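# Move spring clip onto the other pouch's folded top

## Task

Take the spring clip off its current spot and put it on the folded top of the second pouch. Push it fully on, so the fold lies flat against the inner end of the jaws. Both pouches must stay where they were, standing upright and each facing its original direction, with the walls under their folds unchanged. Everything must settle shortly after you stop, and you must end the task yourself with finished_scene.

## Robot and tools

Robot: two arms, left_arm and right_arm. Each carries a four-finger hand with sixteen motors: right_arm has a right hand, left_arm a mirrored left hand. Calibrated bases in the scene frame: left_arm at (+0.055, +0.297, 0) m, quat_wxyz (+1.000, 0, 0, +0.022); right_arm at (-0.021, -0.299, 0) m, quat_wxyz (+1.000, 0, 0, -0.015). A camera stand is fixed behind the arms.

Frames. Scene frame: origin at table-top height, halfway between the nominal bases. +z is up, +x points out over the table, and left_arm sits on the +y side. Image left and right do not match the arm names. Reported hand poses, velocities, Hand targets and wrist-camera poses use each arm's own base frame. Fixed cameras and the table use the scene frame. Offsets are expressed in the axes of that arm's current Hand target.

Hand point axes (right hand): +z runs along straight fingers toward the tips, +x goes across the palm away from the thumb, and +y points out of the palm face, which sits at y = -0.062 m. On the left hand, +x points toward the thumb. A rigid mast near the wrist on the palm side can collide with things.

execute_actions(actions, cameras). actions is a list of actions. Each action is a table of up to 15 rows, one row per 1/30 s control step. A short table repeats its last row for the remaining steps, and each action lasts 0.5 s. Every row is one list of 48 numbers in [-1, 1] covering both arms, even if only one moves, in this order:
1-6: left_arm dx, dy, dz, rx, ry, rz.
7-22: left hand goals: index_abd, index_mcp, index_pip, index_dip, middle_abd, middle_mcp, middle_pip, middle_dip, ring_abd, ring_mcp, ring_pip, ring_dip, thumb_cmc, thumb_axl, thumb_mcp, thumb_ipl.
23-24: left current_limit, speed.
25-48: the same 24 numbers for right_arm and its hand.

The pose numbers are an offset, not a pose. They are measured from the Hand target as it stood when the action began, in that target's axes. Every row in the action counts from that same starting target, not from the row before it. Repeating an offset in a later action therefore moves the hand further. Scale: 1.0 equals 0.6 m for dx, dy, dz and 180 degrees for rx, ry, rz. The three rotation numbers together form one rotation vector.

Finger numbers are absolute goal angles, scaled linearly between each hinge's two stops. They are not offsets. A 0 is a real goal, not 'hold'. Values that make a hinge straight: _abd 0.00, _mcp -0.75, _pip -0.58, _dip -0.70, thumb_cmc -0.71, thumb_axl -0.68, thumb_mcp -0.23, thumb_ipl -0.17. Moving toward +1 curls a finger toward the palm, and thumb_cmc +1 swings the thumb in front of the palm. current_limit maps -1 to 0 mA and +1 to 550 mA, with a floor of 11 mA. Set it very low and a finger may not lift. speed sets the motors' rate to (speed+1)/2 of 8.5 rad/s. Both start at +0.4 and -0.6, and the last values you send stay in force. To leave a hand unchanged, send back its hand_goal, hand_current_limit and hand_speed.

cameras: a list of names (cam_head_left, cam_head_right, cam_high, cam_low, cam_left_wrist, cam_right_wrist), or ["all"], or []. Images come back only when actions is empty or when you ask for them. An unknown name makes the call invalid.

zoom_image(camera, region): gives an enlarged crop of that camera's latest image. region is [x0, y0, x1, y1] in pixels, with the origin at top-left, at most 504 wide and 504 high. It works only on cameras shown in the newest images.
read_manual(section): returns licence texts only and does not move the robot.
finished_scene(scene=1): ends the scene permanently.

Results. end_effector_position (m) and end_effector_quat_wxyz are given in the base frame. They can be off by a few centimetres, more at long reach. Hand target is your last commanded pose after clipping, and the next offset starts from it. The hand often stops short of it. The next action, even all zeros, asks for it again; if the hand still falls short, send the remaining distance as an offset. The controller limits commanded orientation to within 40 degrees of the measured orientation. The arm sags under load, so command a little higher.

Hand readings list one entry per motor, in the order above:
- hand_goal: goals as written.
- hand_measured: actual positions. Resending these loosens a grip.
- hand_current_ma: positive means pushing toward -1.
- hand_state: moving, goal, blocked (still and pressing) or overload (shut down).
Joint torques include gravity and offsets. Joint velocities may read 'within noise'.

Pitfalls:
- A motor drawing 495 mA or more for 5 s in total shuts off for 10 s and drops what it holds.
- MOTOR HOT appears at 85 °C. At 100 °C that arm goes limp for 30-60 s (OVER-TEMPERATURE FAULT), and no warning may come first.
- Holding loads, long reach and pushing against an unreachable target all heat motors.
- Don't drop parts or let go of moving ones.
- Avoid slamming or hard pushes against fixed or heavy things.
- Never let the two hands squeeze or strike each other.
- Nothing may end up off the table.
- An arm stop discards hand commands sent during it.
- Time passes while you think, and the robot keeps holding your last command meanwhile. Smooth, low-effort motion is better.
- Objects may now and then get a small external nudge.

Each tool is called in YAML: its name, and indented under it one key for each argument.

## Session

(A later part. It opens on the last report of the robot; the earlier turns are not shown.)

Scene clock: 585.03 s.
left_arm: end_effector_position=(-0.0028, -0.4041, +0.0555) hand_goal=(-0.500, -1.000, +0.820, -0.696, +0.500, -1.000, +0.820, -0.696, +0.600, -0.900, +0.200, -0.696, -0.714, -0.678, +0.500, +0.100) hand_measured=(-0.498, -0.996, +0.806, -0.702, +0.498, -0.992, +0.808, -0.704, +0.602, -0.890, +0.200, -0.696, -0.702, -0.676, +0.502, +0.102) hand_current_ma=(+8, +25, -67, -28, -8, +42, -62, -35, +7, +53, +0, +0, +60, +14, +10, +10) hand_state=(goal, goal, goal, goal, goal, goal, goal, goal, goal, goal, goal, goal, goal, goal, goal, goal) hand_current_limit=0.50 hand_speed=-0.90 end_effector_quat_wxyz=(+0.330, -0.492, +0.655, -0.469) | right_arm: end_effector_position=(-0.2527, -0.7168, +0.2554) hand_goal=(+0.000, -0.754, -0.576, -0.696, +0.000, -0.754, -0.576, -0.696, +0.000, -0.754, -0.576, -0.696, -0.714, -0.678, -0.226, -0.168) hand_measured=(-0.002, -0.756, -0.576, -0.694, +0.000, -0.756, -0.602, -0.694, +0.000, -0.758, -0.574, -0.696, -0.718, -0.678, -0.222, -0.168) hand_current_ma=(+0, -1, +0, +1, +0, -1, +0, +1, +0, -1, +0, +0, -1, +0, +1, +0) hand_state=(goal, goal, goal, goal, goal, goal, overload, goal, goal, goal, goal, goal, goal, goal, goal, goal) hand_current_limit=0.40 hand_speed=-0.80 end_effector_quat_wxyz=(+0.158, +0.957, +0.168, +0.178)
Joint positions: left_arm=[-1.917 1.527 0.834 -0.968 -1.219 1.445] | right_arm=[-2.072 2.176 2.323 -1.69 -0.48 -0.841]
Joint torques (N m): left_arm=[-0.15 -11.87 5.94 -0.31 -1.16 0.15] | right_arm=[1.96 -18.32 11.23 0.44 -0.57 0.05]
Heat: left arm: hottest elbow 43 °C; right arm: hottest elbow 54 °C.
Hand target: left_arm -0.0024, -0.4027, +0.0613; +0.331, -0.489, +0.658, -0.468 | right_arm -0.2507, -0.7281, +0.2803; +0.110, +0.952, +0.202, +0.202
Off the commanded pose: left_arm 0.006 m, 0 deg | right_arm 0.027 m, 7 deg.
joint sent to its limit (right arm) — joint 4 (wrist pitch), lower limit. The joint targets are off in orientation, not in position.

execute_actions:
  actions:
    - [[0.0003,0.0141,0.0051,0,0,0,-0.4,-1.0,0.84,-0.696,0.4,-1.0,0.84,-0.696,0.6,-0.9,0.2,-0.696,-0.714,-0.678,0.5,0.1,0.5,-0.9,0,0,0,0,0,0,0,-0.754,-0.576,-0.696,0,-0.754,-0.576,-0.696,0,-0.754,-0.576,-0.696,-0.714,-0.678,-0.226,-0.168,0.4,-0.8]]
    - [[0,0,0,0,0,0,-0.3,-1.0,0.86,-0.696,0.3,-1.0,0.86,-0.696,0.6,-0.9,0.2,-0.696,-0.714,-0.678,0.5,0.1,0.6,-0.8,0,0,0,0,0,0,0,-0.754,-0.576,-0.696,0,-0.754,-0.576,-0.696,0,-0.754,-0.576,-0.696,-0.714,-0.678,-0.226,-0.168,0.4,-0.8]]
  cameras: ["cam_low", "cam_high", "cam_left_wrist"]

zoom_image:
  camera: "cam_low"
  region: [350, 195, 420, 265]

zoom_image:
  camera: "cam_left_wrist"
  region: [80, 0, 260, 180]

Scene clock: 586.53 s.
left_arm: end_effector_position=(-0.0032, -0.4052, +0.0556) hand_goal=(-0.300, -1.000, +0.860, -0.696, +0.300, -1.000, +0.860, -0.696, +0.600, -0.900, +0.200, -0.696, -0.714, -0.678, +0.500, +0.100) hand_measured=(-0.348, -1.000, +0.812, -0.710, +0.338, -0.984, +0.816, -0.710, +0.602, -0.890, +0.200, -0.696, -0.702, -0.676, +0.502, +0.102) hand_current_ma=(-209, +1, -239, -65, +163, +87, -222, -67, +7, +53, +0, +0, +60, +14, +10, +10) hand_state=(blocked, goal, blocked, goal, blocked, goal, blocked, goal, goal, goal, goal, goal, goal, goal, goal, goal) hand_current_limit=0.60 hand_speed=-0.80 end_effector_quat_wxyz=(+0.328, -0.493, +0.654, -0.470) | right_arm: end_effector_position=(-0.2527, -0.7168, +0.2554) hand_goal=(+0.000, -0.754, -0.576, -0.696, +0.000, -0.754, -0.576, -0.696, +0.000, -0.754, -0.576, -0.696, -0.714, -0.678, -0.226, -0.168) hand_measured=(-0.002, -0.756, -0.576, -0.694, +0.000, -0.756, -0.602, -0.694, +0.000, -0.758, -0.574, -0.696, -0.718, -0.678, -0.222, -0.168) hand_current_ma=(+0, -1, +0, +1, +0, -1, +0, +1, +0, -1, +0, +0, -1, +0, +1, +0) hand_state=(goal, goal, goal, goal, goal, goal, overload, goal, goal, goal, goal, goal, goal, goal, goal, goal) hand_current_limit=0.40 hand_speed=-0.80 end_effector_quat_wxyz=(+0.158, +0.957, +0.168, +0.178)
Joint positions: left_arm=[-1.917 1.527 0.834 -0.962 -1.219 1.445] | right_arm=[-2.072 2.176 2.323 -1.69 -0.48 -0.841]
Joint torques (N m): left_arm=[-0.26 -10.46 5.29 0.44 -1.16 0.14] | right_arm=[1.26 -18.37 11.08 0.39 -0.55 0.02]
Heat: left arm: hottest elbow 43 °C; right arm: hottest elbow 54 °C.
Hand target: left_arm -0.0026, -0.4031, +0.0523; +0.331, -0.489, +0.658, -0.468 | right_arm -0.2507, -0.7281, +0.2803; +0.110, +0.952, +0.202, +0.202
Off the commanded pose: left_arm 0.004 m, 1 deg | right_arm 0.027 m, 7 deg.
joint sent to its limit (right arm) — joint 4 (wrist pitch), lower limit. The joint targets are off in orientation, not in position.
Images, in order (width x height): cam_high 504x504, cam_low 504x504, cam_left_wrist 504x504.

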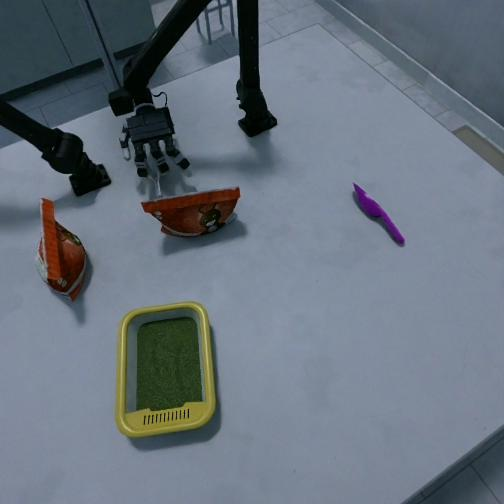

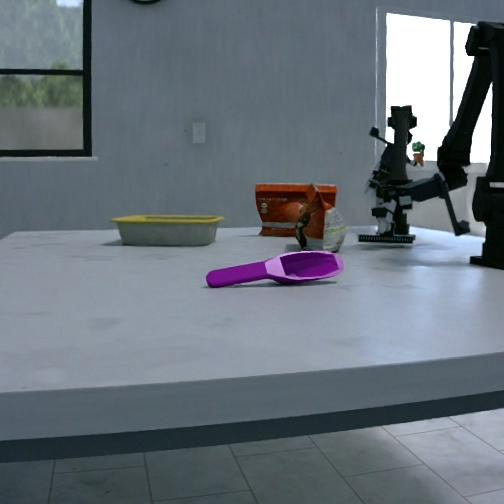

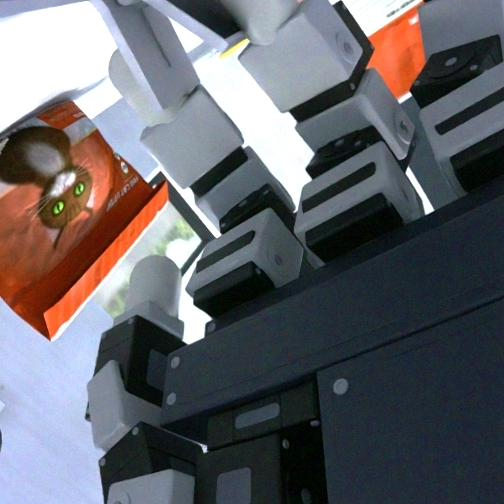

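Scaled by 7.200 from the camera's 504x504 image, which has a finer 720x720 frame.

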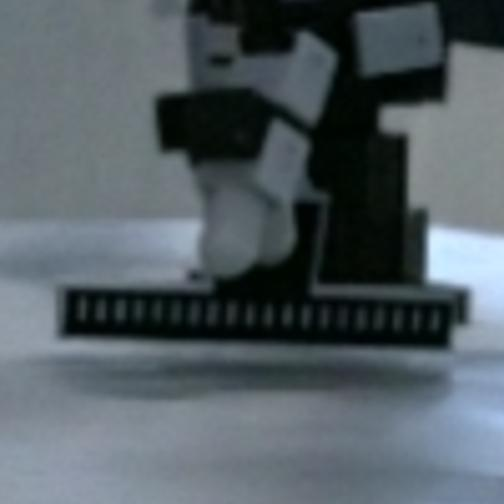

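Scaled by 2.800 from the camera's 504x504 image, which has a finer 720x720 frame.

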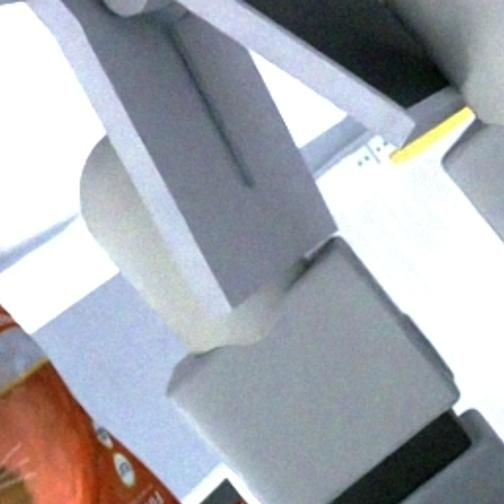

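execute_actions:
  actions:
    - [[0.0003,0.0125,0.0046,0,0,0,-0.3,-1.0,0.86,-0.696,0.3,-1.0,0.86,-0.696,0.6,-0.9,0.2,-0.696,-0.714,-0.678,0.5,0.1,0.6,-0.8,0,0,0,0,0,0,0,-0.754,-0.576,-0.696,0,-0.754,-0.576,-0.696,0,-0.754,-0.576,-0.696,-0.714,-0.678,-0.226,-0.168,0.4,-0.8]]
  cameras: ["cam_low", "cam_high", "cam_left_wrist"]

zoom_image:
  camera: "cam_low"
  region: [350, 195, 420, 265]

zoom_image:
  camera: "cam_left_wrist"
  region: [80, 0, 260, 180]

Scene clock: 588.13 s.
left_arm: end_effector_position=(-0.0033, -0.4055, +0.0483) hand_goal=(-0.300, -1.000, +0.860, -0.696, +0.300, -1.000, +0.860, -0.696, +0.600, -0.900, +0.200, -0.696, -0.714, -0.678, +0.500, +0.100) hand_measured=(-0.348, -1.000, +0.812, -0.710, +0.338, -0.982, +0.816, -0.710, +0.602, -0.890, +0.200, -0.696, -0.702, -0.676, +0.502, +0.102) hand_current_ma=(-209, +1, -239, -65, +163, +89, -222, -67, +7, +53, +0, +0, +60, +14, +10, +10) hand_state=(blocked, goal, blocked, goal, blocked, goal, blocked, goal, goal, goal, goal, goal, goal, goal, goal, goal) hand_current_limit=0.60 hand_speed=-0.80 end_effector_quat_wxyz=(+0.328, -0.494, +0.654, -0.470) | right_arm: end_effector_position=(-0.2527, -0.7168, +0.2554) hand_goal=(+0.000, -0.754, -0.576, -0.696, +0.000, -0.754, -0.576, -0.696, +0.000, -0.754, -0.576, -0.696, -0.714, -0.678, -0.226, -0.168) hand_measured=(-0.002, -0.756, -0.576, -0.694, +0.000, -0.756, -0.602, -0.694, +0.000, -0.758, -0.574, -0.696, -0.718, -0.678, -0.222, -0.168) hand_current_ma=(+0, -1, +0, +1, +0, -1, +0, +1, +0, -1, +0, +0, -1, +0, +1, +0) hand_state=(goal, goal, goal, goal, goal, goal, overload, goal, goal, goal, goal, goal, goal, goal, goal, goal) hand_current_limit=0.40 hand_speed=-0.80 end_effector_quat_wxyz=(+0.158, +0.957, +0.168, +0.178)
Joint positions: left_arm=[-1.917 1.541 0.826 -0.938 -1.219 1.445] | right_arm=[-2.072 2.176 2.323 -1.69 -0.48 -0.841]
Joint torques (N m): left_arm=[-0.26 -10.34 5.19 0.58 -1.16 0.14] | right_arm=[1.73 -17.85 11.15 0.4 -0.56 0.03]
Heat: left arm: hottest elbow 43 °C; right arm: hottest elbow 54 °C.
Hand target: left_arm -0.0026, -0.4035, +0.0442; +0.331, -0.489, +0.658, -0.468 | right_arm -0.2507, -0.7281, +0.2803; +0.110, +0.952, +0.202, +0.202
Off the commanded pose: left_arm 0.004 m, 1 deg | right_arm 0.027 m, 7 deg.
joint sent to its limit (right arm) — joint 4 (wrist pitch), lower limit. The joint targets are off in orientation, not in position.
Images, in order (width x height): cam_high 504x504, cam_low 504x504, cam_left_wrist 504x504.

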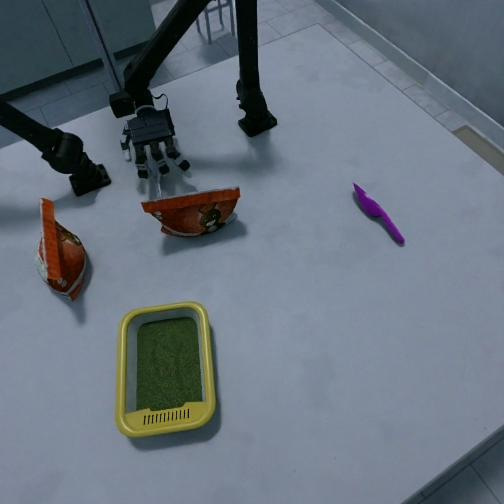

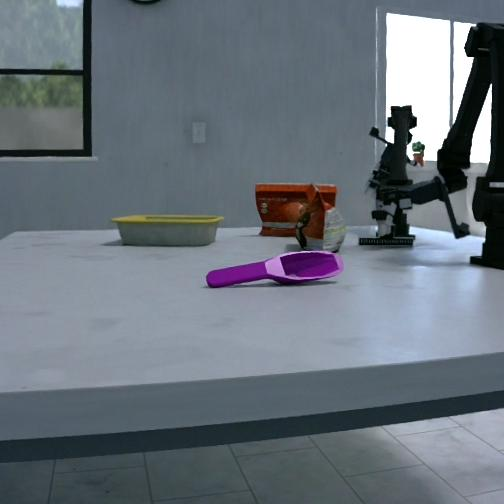

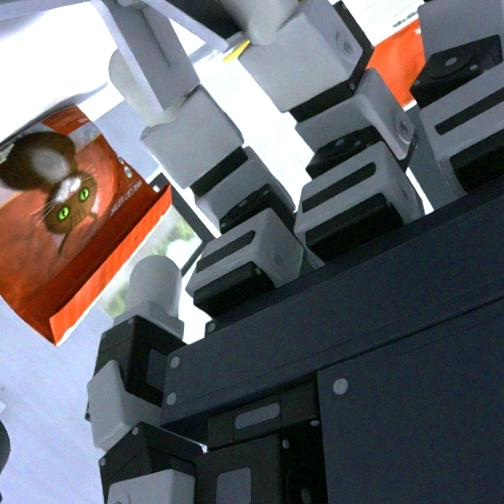

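Scaled by 7.200 from the camera's 504x504 image, which has a finer 720x720 frame.

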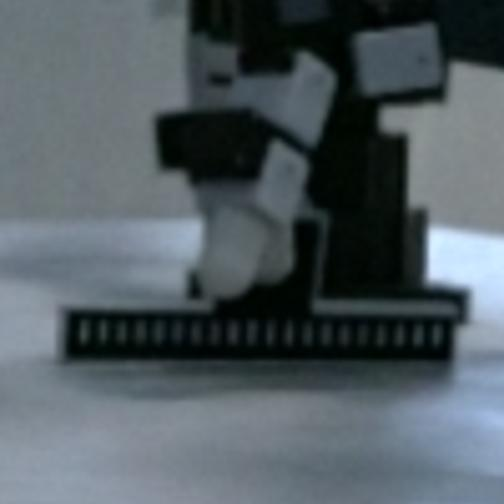

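Scaled by 2.800 from the camera's 504x504 image, which has a finer 720x720 frame.

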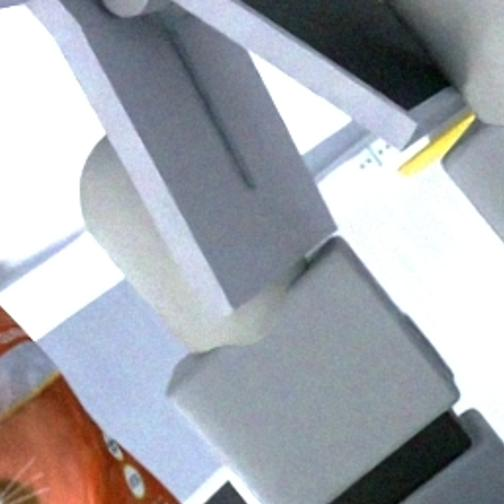

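execute_actions:
  actions:
    - [[0,0,0,0,0,0,-0.15,-1.0,0.86,-0.696,0.15,-1.0,0.86,-0.696,0.6,-0.9,0.2,-0.696,-0.714,-0.678,0.5,0.1,0.8,-0.7,0,0,0,0,0,0,0,-0.754,-0.576,-0.696,0,-0.754,-0.576,-0.696,0,-0.754,-0.576,-0.696,-0.714,-0.678,-0.226,-0.168,0.4,-0.8]]
  cameras: ["cam_low", "cam_high", "cam_left_wrist"]

zoom_image:
  camera: "cam_low"
  region: [350, 195, 420, 265]

zoom_image:
  camera: "cam_left_wrist"
  region: [80, 0, 260, 180]

Scene clock: 589.10 s.
left_arm: end_effector_position=(-0.0033, -0.4055, +0.0483) hand_goal=(-0.150, -1.000, +0.860, -0.696, +0.150, -1.000, +0.860, -0.696, +0.600, -0.900, +0.200, -0.696, -0.714, -0.678, +0.500, +0.100) hand_measured=(-0.232, -1.000, +0.802, -0.712, +0.214, -0.978, +0.816, -0.712, +0.602, -0.890, +0.200, -0.696, -0.702, -0.676, +0.502, +0.102) hand_current_ma=(-358, +1, -291, -79, +278, +112, -222, -74, +7, +53, +0, +0, +60, +14, +10, +10) hand_state=(blocked, goal, blocked, goal, blocked, blocked, blocked, goal, goal, goal, goal, goal, goal, goal, goal, goal) hand_current_limit=0.80 hand_speed=-0.70 end_effector_quat_wxyz=(+0.328, -0.494, +0.654, -0.470) | right_arm: end_effector_position=(-0.2527, -0.7168, +0.2554) hand_goal=(+0.000, -0.754, -0.576, -0.696, +0.000, -0.754, -0.576, -0.696, +0.000, -0.754, -0.576, -0.696, -0.714, -0.678, -0.226, -0.168) hand_measured=(-0.002, -0.756, -0.576, -0.694, +0.000, -0.756, -0.602, -0.694, +0.000, -0.758, -0.574, -0.696, -0.718, -0.678, -0.222, -0.168) hand_current_ma=(+0, -1, +0, +1, +0, -1, +0, +1, +0, -1, +0, +0, -1, +0, +1, +0) hand_state=(goal, goal, goal, goal, goal, goal, overload, goal, goal, goal, goal, goal, goal, goal, goal, goal) hand_current_limit=0.40 hand_speed=-0.80 end_effector_quat_wxyz=(+0.158, +0.957, +0.168, +0.178)
Joint positions: left_arm=[-1.917 1.541 0.826 -0.938 -1.219 1.445] | right_arm=[-2.072 2.176 2.323 -1.69 -0.48 -0.841]
Joint torques (N m): left_arm=[-0.21 -10.29 5.2 0.5 -1.16 0.14] | right_arm=[2.26 -18.14 11.07 0.43 -0.58 0.08]
Heat: left arm: hottest elbow 43 °C; right arm: hottest elbow 54 °C.
Hand target: left_arm -0.0026, -0.4034, +0.0442; +0.331, -0.489, +0.658, -0.468 | right_arm -0.2507, -0.7281, +0.2803; +0.110, +0.952, +0.202, +0.202
Off the commanded pose: left_arm 0.005 m, 1 deg | right_arm 0.027 m, 7 deg.
joint sent to its limit (right arm) — joint 4 (wrist pitch), lower limit. The joint targets are off in orientation, not in position.
Images, in order (width x height): cam_high 504x504, cam_low 504x504, cam_left_wrist 504x504.

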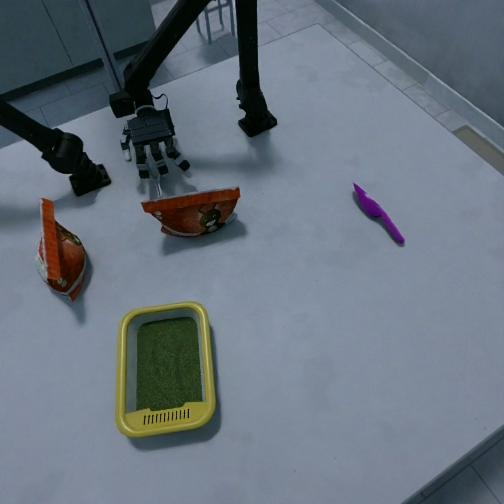

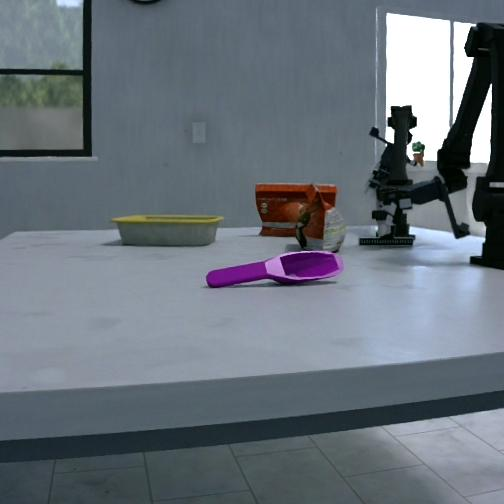

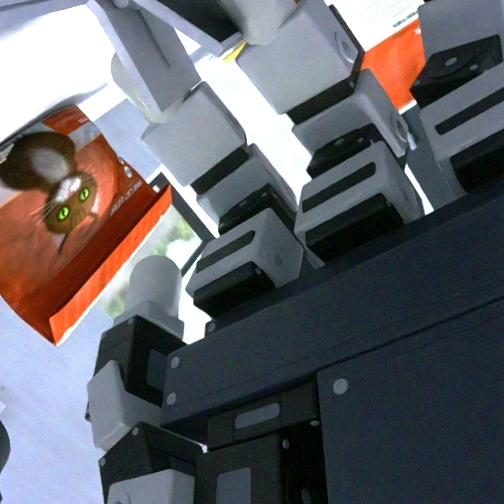

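Scaled by 7.200 from the camera's 504x504 image, which has a finer 720x720 frame.

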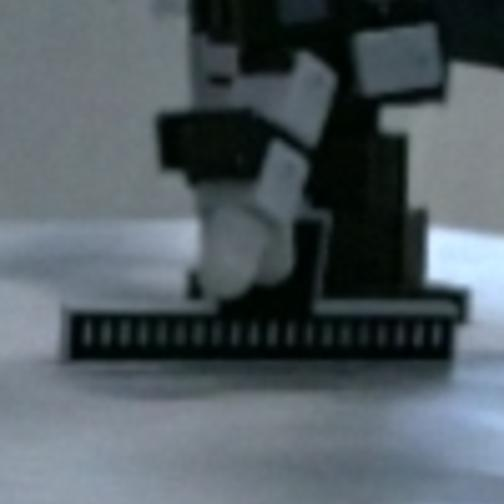

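Scaled by 2.800 from the camera's 504x504 image, which has a finer 720x720 frame.

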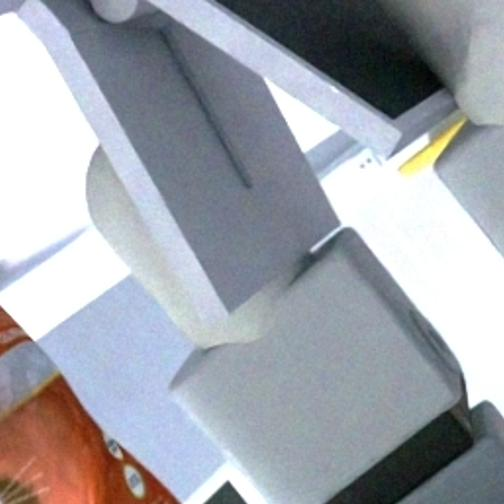

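execute_actions:
  actions:
    - [[0,0,0,0,0,0,0.0,-1.0,0.85,-0.696,0.0,-1.0,0.85,-0.696,0.6,-0.9,0.2,-0.696,-0.714,-0.678,0.5,0.1,1.0,-0.7,0,0,0,0,0,0,0,-0.754,-0.576,-0.696,0,-0.754,-0.576,-0.696,0,-0.754,-0.576,-0.696,-0.714,-0.678,-0.226,-0.168,0.4,-0.8]]
    - [[0,0,0,0,0,0,0.1,-1.0,0.84,-0.696,-0.1,-1.0,0.84,-0.696,0.6,-0.9,0.2,-0.696,-0.714,-0.678,0.5,0.1,1.0,-0.7,0,0,0,0,0,0,0,-0.754,-0.576,-0.696,0,-0.754,-0.576,-0.696,0,-0.754,-0.576,-0.696,-0.714,-0.678,-0.226,-0.168,0.4,-0.8]]
  cameras: ["cam_low", "cam_high", "cam_left_wrist"]

zoom_image:
  camera: "cam_low"
  region: [350, 195, 420, 265]

zoom_image:
  camera: "cam_left_wrist"
  region: [80, 0, 260, 180]

Scene clock: 590.63 s.
left_arm: end_effector_position=(-0.0032, -0.4055, +0.0484) hand_goal=(+0.100, -1.000, +0.840, -0.696, -0.100, -1.000, +0.840, -0.696, +0.600, -0.900, +0.200, -0.696, -0.714, -0.678, +0.500, +0.100) hand_measured=(+0.024, -1.000, +0.806, -0.706, -0.056, -0.974, +0.866, -0.690, +0.602, -0.890, +0.200, -0.696, -0.702, -0.676, +0.502, +0.102) hand_current_ma=(-330, +0, -163, -51, +186, +132, +130, +32, +7, +53, +0, +0, +60, +14, +10, +10) hand_state=(blocked, goal, blocked, goal, blocked, blocked, blocked, goal, goal, goal, goal, goal, goal, goal, goal, goal) hand_current_limit=1.00 hand_speed=-0.70 end_effector_quat_wxyz=(+0.328, -0.493, +0.654, -0.471) | right_arm: end_effector_position=(-0.2527, -0.7168, +0.2554) hand_goal=(+0.000, -0.754, -0.576, -0.696, +0.000, -0.754, -0.576, -0.696, +0.000, -0.754, -0.576, -0.696, -0.714, -0.678, -0.226, -0.168) hand_measured=(-0.002, -0.756, -0.576, -0.694, +0.000, -0.756, -0.602, -0.694, +0.000, -0.758, -0.574, -0.696, -0.718, -0.678, -0.222, -0.168) hand_current_ma=(+0, -1, +0, +1, +0, -1, +0, +1, +0, -1, +0, +0, -1, +0, +1, +0) hand_state=(goal, goal, goal, goal, goal, goal, overload, goal, goal, goal, goal, goal, goal, goal, goal, goal) hand_current_limit=0.40 hand_speed=-0.80 end_effector_quat_wxyz=(+0.158, +0.957, +0.168, +0.178)
Joint positions: left_arm=[-1.917 1.541 0.826 -0.938 -1.22 1.445] | right_arm=[-2.072 2.176 2.323 -1.69 -0.48 -0.841]
Joint torques (N m): left_arm=[-0.26 -10.34 5.19 0.53 -1.11 0.14] | right_arm=[2.37 -18.2 11.04 0.54 -0.56 0.05]
Heat: left arm: hottest elbow 43 °C; right arm: hottest elbow 54 °C.
Hand target: left_arm -0.0027, -0.4034, +0.0442; +0.331, -0.489, +0.658, -0.468 | right_arm -0.2507, -0.7281, +0.2803; +0.110, +0.952, +0.202, +0.202
Off the commanded pose: left_arm 0.005 m, 1 deg | right_arm 0.027 m, 7 deg.
joint sent to its limit (right arm) — joint 4 (wrist pitch), lower limit. The joint targets are off in orientation, not in position.
Images, in order (width x height): cam_high 504x504, cam_low 504x504, cam_left_wrist 504x504.

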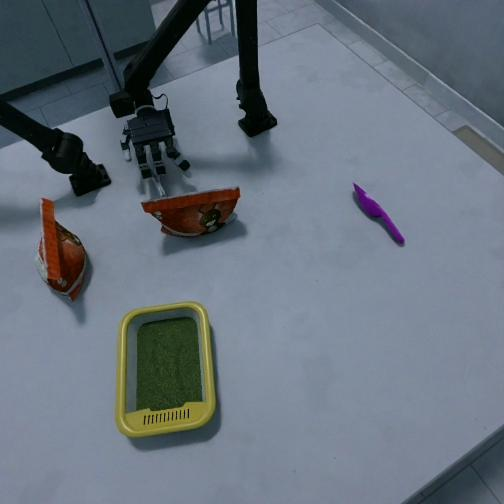

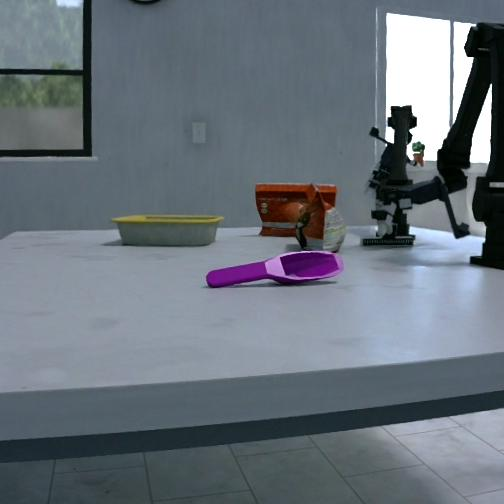

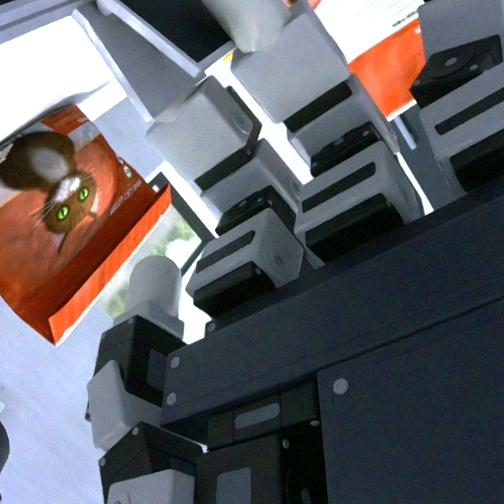

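Scaled by 7.200 from the camera's 504x504 image, which has a finer 720x720 frame.

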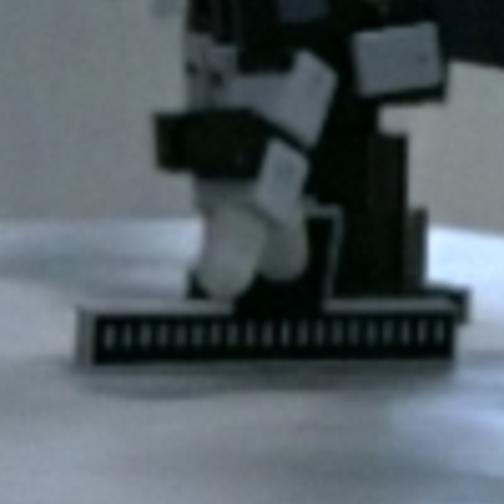

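Scaled by 2.800 from the camera's 504x504 image, which has a finer 720x720 frame.

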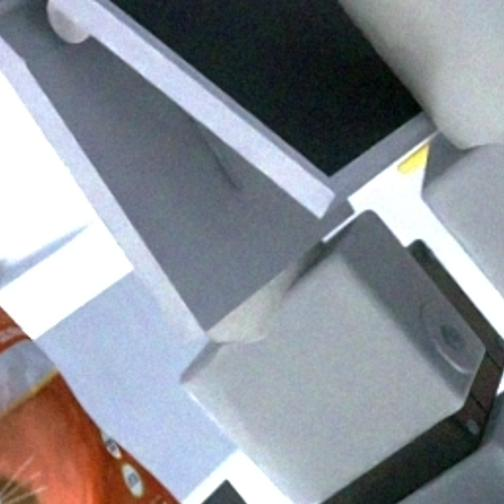

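zoom_image:
  camera: "cam_high"
  region: [120, 155, 180, 215]

Scaled by 8.400 from the camera's 504x504 image, which has a finer 720x720 frame.

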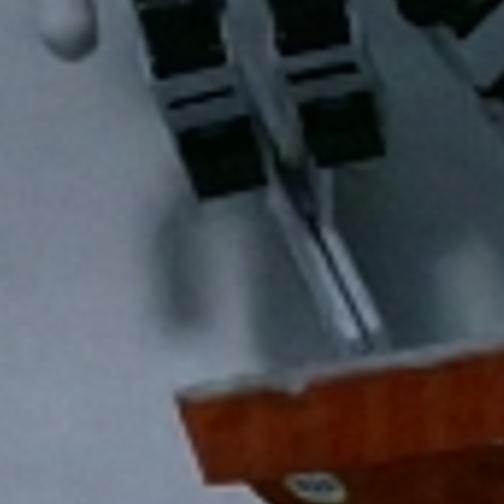

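execute_actions:
  actions:
    - [[0,0,0,0,0,0,-0.2,-1.0,0.84,-0.696,0.2,-1.0,0.80,-0.696,0.6,-0.9,0.2,-0.696,-0.714,-0.678,0.5,0.1,0.7,-0.85,0,0,0,0,0,0,0,-0.754,-0.576,-0.696,0,-0.754,-0.576,-0.696,0,-0.754,-0.576,-0.696,-0.714,-0.678,-0.226,-0.168,0.4,-0.8]]
    - [[0,0,0,0,0,0,-0.35,-1.0,0.84,-0.696,0.35,-1.0,0.80,-0.696,0.6,-0.9,0.2,-0.696,-0.714,-0.678,0.5,0.1,0.7,-0.85,0,0,0,0,0,0,0,-0.754,-0.576,-0.696,0,-0.754,-0.576,-0.696,0,-0.754,-0.576,-0.696,-0.714,-0.678,-0.226,-0.168,0.4,-0.8]]
  cameras: ["cam_low", "cam_high", "cam_left_wrist"]

zoom_image:
  camera: "cam_low"
  region: [350, 195, 420, 265]

zoom_image:
  camera: "cam_high"
  region: [120, 155, 180, 215]

zoom_image:
  camera: "cam_left_wrist"
  region: [80, 0, 260, 180]

Scene clock: 592.57 s.
left_arm: end_effector_position=(-0.0031, -0.4053, +0.0483) hand_goal=(-0.350, -1.000, +0.840, -0.696, +0.350, -1.000, +0.800, -0.696, +0.600, -0.900, +0.200, -0.696, -0.714, -0.678, +0.500, +0.100) hand_measured=(-0.356, -1.000, +0.780, -0.714, +0.352, -0.964, +0.800, -0.694, +0.602, -0.890, +0.200, -0.696, -0.702, -0.676, +0.502, +0.102) hand_current_ma=(-29, +0, -300, -93, +11, +189, +1, +8, +7, +53, +0, +0, +60, +14, +10, +10) hand_state=(goal, goal, blocked, goal, goal, blocked, goal, goal, goal, goal, goal, goal, goal, goal, goal, goal) hand_current_limit=0.70 hand_speed=-0.85 end_effector_quat_wxyz=(+0.329, -0.492, +0.655, -0.470) | right_arm: end_effector_position=(-0.2527, -0.7168, +0.2554) hand_goal=(+0.000, -0.754, -0.576, -0.696, +0.000, -0.754, -0.576, -0.696, +0.000, -0.754, -0.576, -0.696, -0.714, -0.678, -0.226, -0.168) hand_measured=(-0.002, -0.756, -0.576, -0.694, +0.000, -0.756, -0.602, -0.694, +0.000, -0.758, -0.574, -0.696, -0.718, -0.678, -0.222, -0.168) hand_current_ma=(+0, -1, +0, +1, +0, -1, +0, +1, +0, -1, +0, +0, -1, +0, +1, +0) hand_state=(goal, goal, goal, goal, goal, goal, overload, goal, goal, goal, goal, goal, goal, goal, goal, goal) hand_current_limit=0.40 hand_speed=-0.80 end_effector_quat_wxyz=(+0.158, +0.957, +0.168, +0.178)
Joint positions: left_arm=[-1.917 1.541 0.826 -0.938 -1.22 1.448] | right_arm=[-2.072 2.176 2.323 -1.69 -0.48 -0.841]
Joint torques (N m): left_arm=[-0.15 -10.29 5.22 0.54 -1.11 0.11] | right_arm=[1.85 -18.43 11.07 0.57 -0.61 0.05]
Heat: left arm: hottest elbow 43 °C; right arm: hottest elbow 54 °C.
Hand target: left_arm -0.0027, -0.4034, +0.0442; +0.331, -0.489, +0.658, -0.468 | right_arm -0.2507, -0.7281, +0.2803; +0.110, +0.952, +0.202, +0.202
Off the commanded pose: left_arm 0.005 m, 1 deg | right_arm 0.027 m, 7 deg.
joint sent to its limit (right arm) — joint 4 (wrist pitch), lower limit. The joint targets are off in orientation, not in position.
Images, in order (width x height): cam_high 504x504, cam_low 504x504, cam_left_wrist 504x504.

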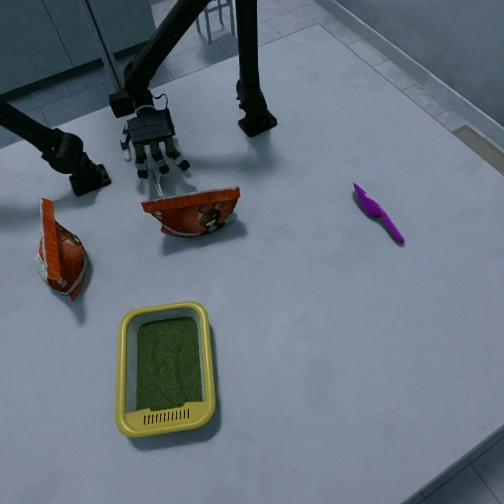

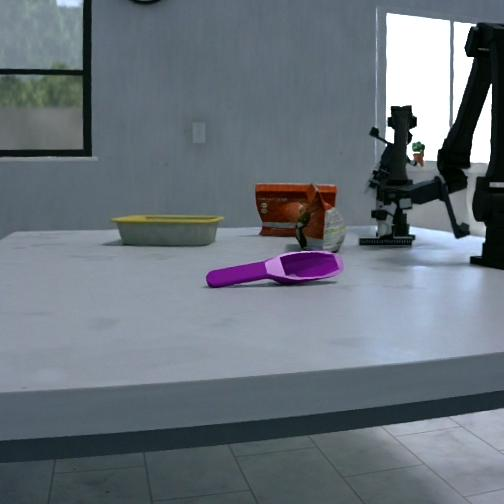

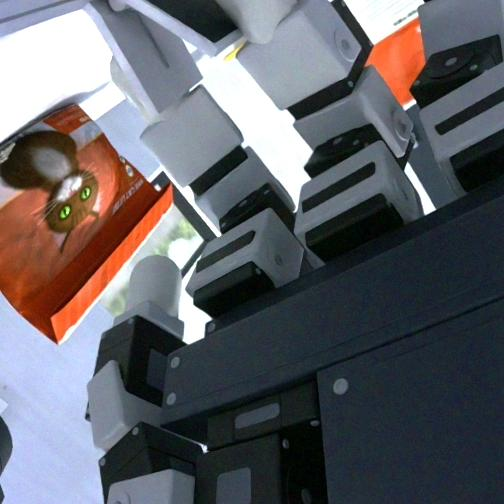

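Scaled by 7.200 from the camera's 504x504 image, which has a finer 720x720 frame.

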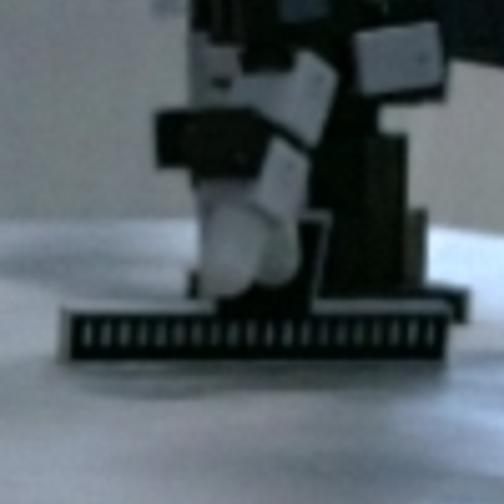

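Scaled by 8.400 from the camera's 504x504 image, which has a finer 720x720 frame.

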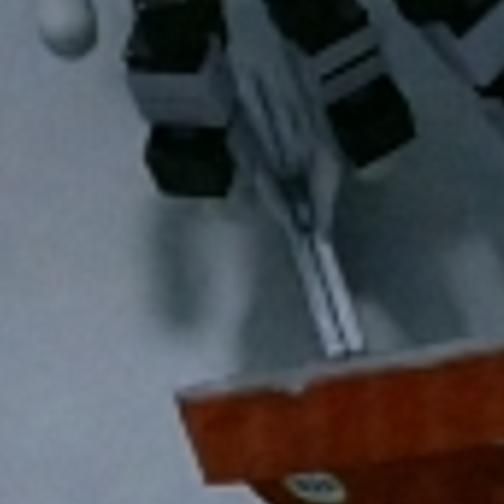

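Scaled by 2.800 from the camera's 504x504 image, which has a finer 720x720 frame.

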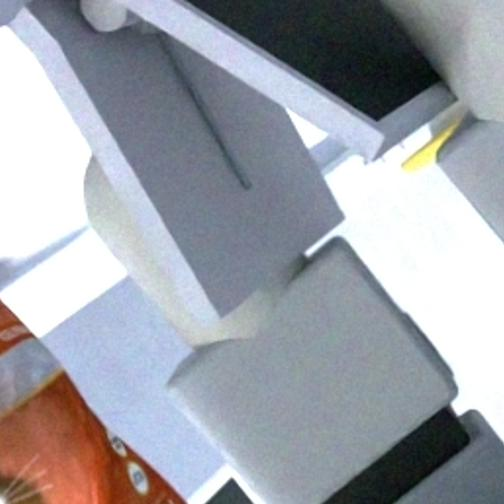

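execute_actions:
  actions:
    - [[0,0,0,0,0,0,-0.62,-1.0,0.80,-0.696,0.62,-1.0,0.80,-0.696,0.6,-0.9,0.2,-0.696,-0.714,-0.678,0.5,0.1,0.5,-0.8,0,0,0,0,0,0,0,-0.754,-0.576,-0.696,0,-0.754,-0.576,-0.696,0,-0.754,-0.576,-0.696,-0.714,-0.678,-0.226,-0.168,0.4,-0.8]]
    - [[-0.0005,-0.0235,-0.0085,0,0,0,-0.62,-1.0,0.80,-0.696,0.62,-1.0,0.80,-0.696,0.6,-0.9,0.2,-0.696,-0.714,-0.678,0.5,0.1,0.5,-0.8,0,0,0,0,0,0,0,-0.754,-0.576,-0.696,0,-0.754,-0.576,-0.696,0,-0.754,-0.576,-0.696,-0.714,-0.678,-0.226,-0.168,0.4,-0.8]]
  cameras: ["cam_low", "cam_high", "cam_left_wrist"]

zoom_image:
  camera: "cam_low"
  region: [350, 195, 420, 265]

zoom_image:
  camera: "cam_high"
  region: [120, 155, 180, 215]

zoom_image:
  camera: "cam_left_wrist"
  region: [80, 0, 260, 180]

Scene clock: 594.40 s.
left_arm: end_effector_position=(-0.0018, -0.4016, +0.0517) hand_goal=(-0.620, -1.000, +0.800, -0.696, +0.620, -1.000, +0.800, -0.696, +0.600, -0.900, +0.200, -0.696, -0.714, -0.678, +0.500, +0.100) hand_measured=(-0.616, -0.996, +0.796, -0.698, +0.616, -0.984, +0.800, -0.694, +0.602, -0.890, +0.200, -0.696, -0.702, -0.676, +0.502, +0.102) hand_current_ma=(+15, +23, -14, -12, -13, +88, +1, +8, +7, +53, +0, +0, +60, +14, +10, +10) hand_state=(goal, goal, goal, goal, goal, goal, goal, goal, goal, goal, goal, goal, goal, goal, goal, goal) hand_current_limit=0.50 hand_speed=-0.80 end_effector_quat_wxyz=(+0.333, -0.490, +0.657, -0.467) | right_arm: end_effector_position=(-0.2527, -0.7168, +0.2554) hand_goal=(+0.000, -0.754, -0.576, -0.696, +0.000, -0.754, -0.576, -0.696, +0.000, -0.754, -0.576, -0.696, -0.714, -0.678, -0.226, -0.168) hand_measured=(-0.002, -0.756, -0.576, -0.694, +0.000, -0.756, -0.602, -0.694, +0.000, -0.758, -0.574, -0.696, -0.718, -0.678, -0.222, -0.168) hand_current_ma=(+0, -1, +0, +1, +0, -1, +0, +1, +0, -1, +0, +0, -1, +0, +1, +0) hand_state=(goal, goal, goal, goal, goal, goal, overload, goal, goal, goal, goal, goal, goal, goal, goal, goal) hand_current_limit=0.40 hand_speed=-0.80 end_effector_quat_wxyz=(+0.158, +0.957, +0.168, +0.178)
Joint positions: left_arm=[-1.917 1.531 0.826 -0.96 -1.22 1.448] | right_arm=[-2.072 2.176 2.323 -1.69 -0.48 -0.841]
Joint torques (N m): left_arm=[-0.26 -11.69 6.26 -0.36 -1.1 0.13] | right_arm=[1.67 -18.43 11.06 0.49 -0.59 0.03]
Heat: left arm: hottest elbow 43 °C; right arm: hottest elbow 54 °C.
Hand target: left_arm -0.0024, -0.4029, +0.0592; +0.331, -0.489, +0.658, -0.468 | right_arm -0.2507, -0.7281, +0.2803; +0.110, +0.952, +0.202, +0.202
Off the commanded pose: left_arm 0.008 m, 0 deg | right_arm 0.027 m, 7 deg.
joint sent to its limit (right arm) — joint 4 (wrist pitch), lower limit. The joint targets are off in orientation, not in position.
Images, in order (width x height): cam_high 504x504, cam_low 504x504, cam_left_wrist 504x504.

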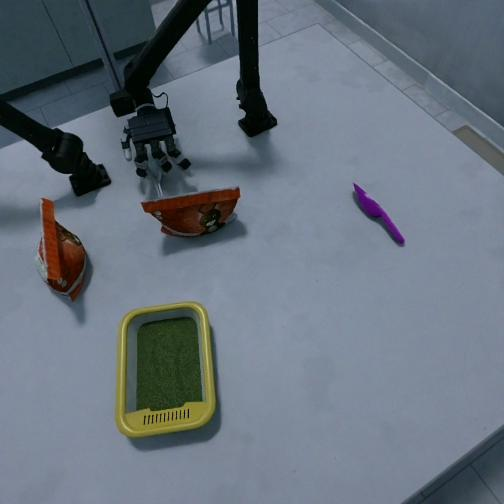

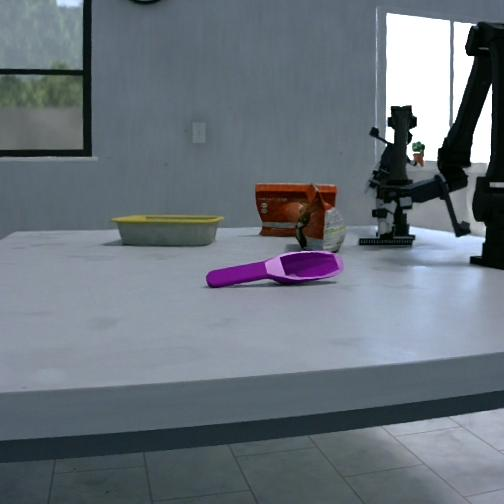

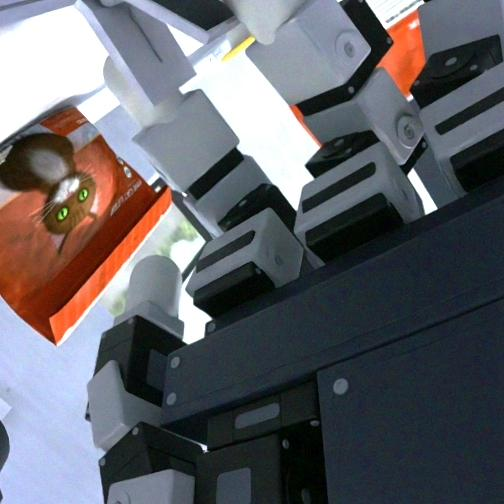

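Scaled by 7.200 from the camera's 504x504 image, which has a finer 720x720 frame.

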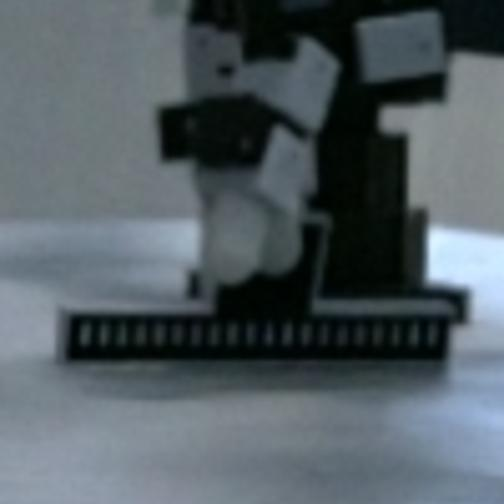

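Scaled by 8.400 from the camera's 504x504 image, which has a finer 720x720 frame.

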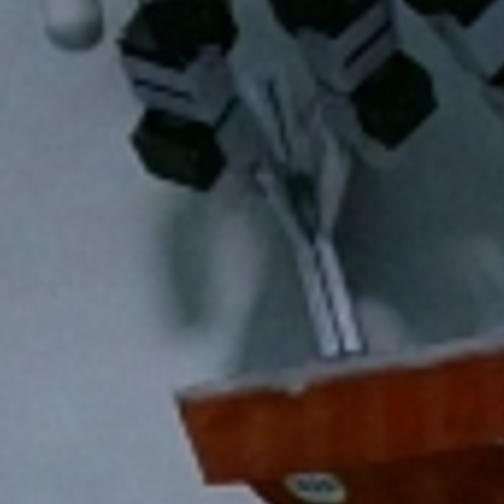

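Scaled by 2.800 from the camera's 504x504 image, which has a finer 720x720 frame.

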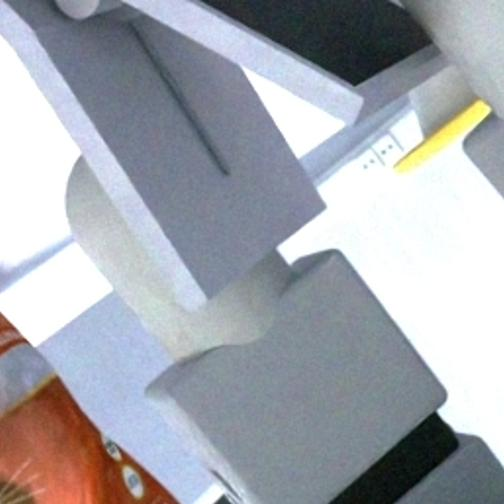

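execute_actions:
  actions:
    - [[0,0,0,0,0,0,-0.45,-1.0,0.83,-0.696,0.45,-1.0,0.82,-0.696,0.6,-0.9,0.2,-0.696,-0.714,-0.678,0.5,0.1,0.5,-0.8,0,0,0,0,0,0,0,-0.754,-0.576,-0.696,0,-0.754,-0.576,-0.696,0,-0.754,-0.576,-0.696,-0.714,-0.678,-0.226,-0.168,0.4,-0.8]]
    - [[0,0,0,0,0,0,-0.3,-1.0,0.84,-0.696,0.3,-1.0,0.83,-0.696,0.6,-0.9,0.2,-0.696,-0.714,-0.678,0.5,0.1,0.6,-0.8,0,0,0,0,0,0,0,-0.754,-0.576,-0.696,0,-0.754,-0.576,-0.696,0,-0.754,-0.576,-0.696,-0.714,-0.678,-0.226,-0.168,0.4,-0.8]]
  cameras: ["cam_low", "cam_high", "cam_left_wrist"]

zoom_image:
  camera: "cam_low"
  region: [350, 195, 420, 265]

zoom_image:
  camera: "cam_high"
  region: [120, 155, 180, 215]

zoom_image:
  camera: "cam_left_wrist"
  region: [80, 0, 260, 180]

Scene clock: 596.03 s.
left_arm: end_effector_position=(-0.0017, -0.4013, +0.0518) hand_goal=(-0.300, -1.000, +0.840, -0.696, +0.300, -1.000, +0.830, -0.696, +0.600, -0.900, +0.200, -0.696, -0.714, -0.678, +0.500, +0.100) hand_measured=(-0.334, -0.998, +0.808, -0.704, +0.334, -0.984, +0.800, -0.708, +0.602, -0.890, +0.200, -0.696, -0.702, -0.676, +0.502, +0.102) hand_current_ma=(-149, +11, -157, -43, +150, +87, -145, -58, +7, +53, +0, +0, +60, +14, +10, +10) hand_state=(blocked, goal, blocked, goal, blocked, goal, blocked, goal, goal, goal, goal, goal, goal, goal, goal, goal) hand_current_limit=0.60 hand_speed=-0.80 end_effector_quat_wxyz=(+0.333, -0.489, +0.657, -0.467) | right_arm: end_effector_position=(-0.2527, -0.7168, +0.2554) hand_goal=(+0.000, -0.754, -0.576, -0.696, +0.000, -0.754, -0.576, -0.696, +0.000, -0.754, -0.576, -0.696, -0.714, -0.678, -0.226, -0.168) hand_measured=(-0.002, -0.756, -0.576, -0.694, +0.000, -0.756, -0.602, -0.694, +0.000, -0.758, -0.574, -0.696, -0.718, -0.678, -0.222, -0.168) hand_current_ma=(+0, -1, +0, +1, +0, -1, +0, +1, +0, -1, +0, +0, -1, +0, +1, +0) hand_state=(goal, goal, goal, goal, goal, goal, overload, goal, goal, goal, goal, goal, goal, goal, goal, goal) hand_current_limit=0.40 hand_speed=-0.80 end_effector_quat_wxyz=(+0.158, +0.957, +0.168, +0.178)
Joint positions: left_arm=[-1.917 1.531 0.826 -0.962 -1.22 1.448] | right_arm=[-2.072 2.176 2.323 -1.69 -0.48 -0.841]
Joint torques (N m): left_arm=[-0.26 -11.63 6.31 -0.34 -1.12 0.12] | right_arm=[1.96 -18.49 11.06 0.43 -0.59 0.08]
Heat: left arm: hottest elbow 43 °C; right arm: hottest elbow 54 °C.
Hand target: left_arm -0.0024, -0.4029, +0.0591; +0.331, -0.489, +0.658, -0.468 | right_arm -0.2507, -0.7281, +0.2803; +0.110, +0.952, +0.202, +0.202
Off the commanded pose: left_arm 0.008 m, 0 deg | right_arm 0.027 m, 7 deg.
joint sent to its limit (right arm) — joint 4 (wrist pitch), lower limit. The joint targets are off in orientation, not in position.
Images, in order (width x height): cam_high 504x504, cam_low 504x504, cam_left_wrist 504x504.

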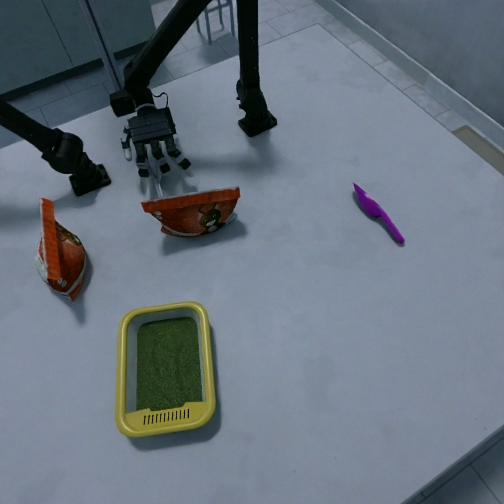

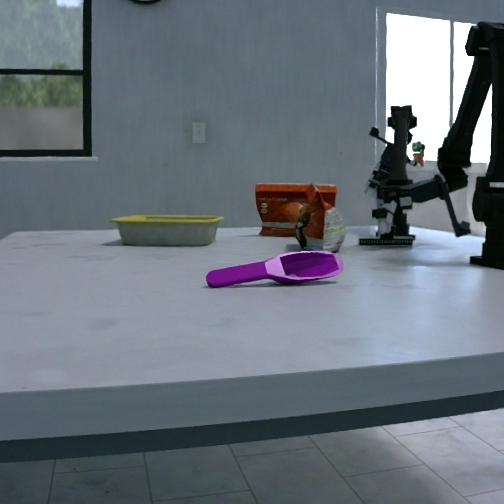

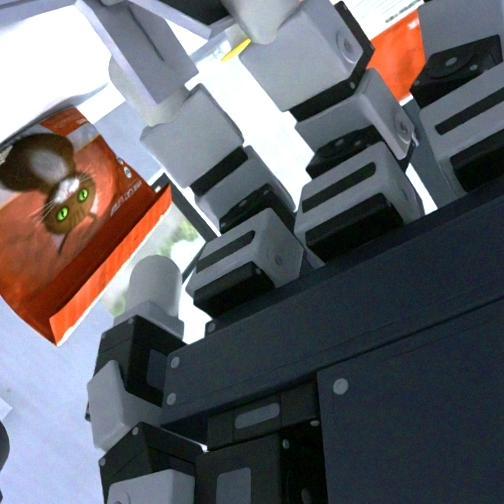

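Scaled by 7.200 from the camera's 504x504 image, which has a finer 720x720 frame.

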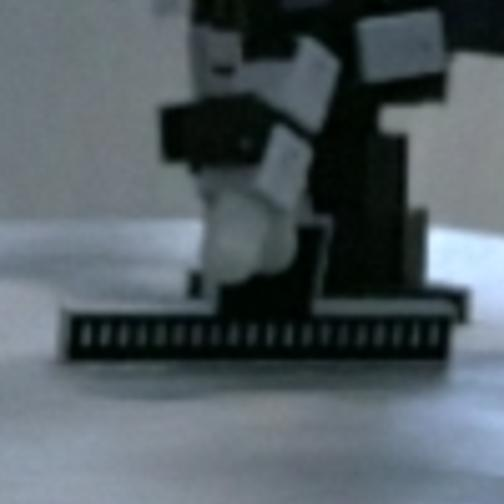

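Scaled by 8.400 from the camera's 504x504 image, which has a finer 720x720 frame.

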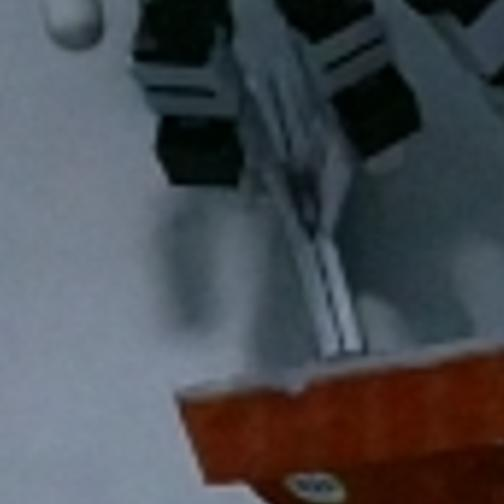

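Scaled by 2.800 from the camera's 504x504 image, which has a finer 720x720 frame.

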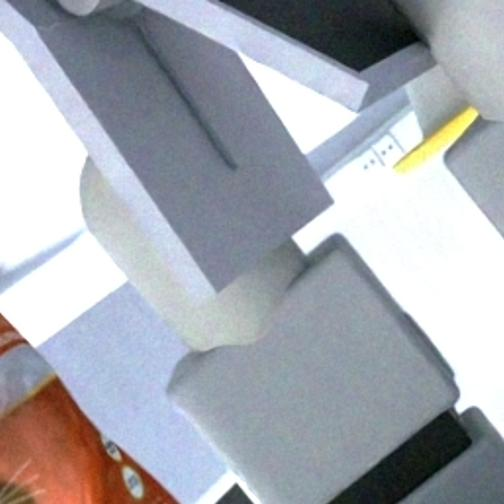

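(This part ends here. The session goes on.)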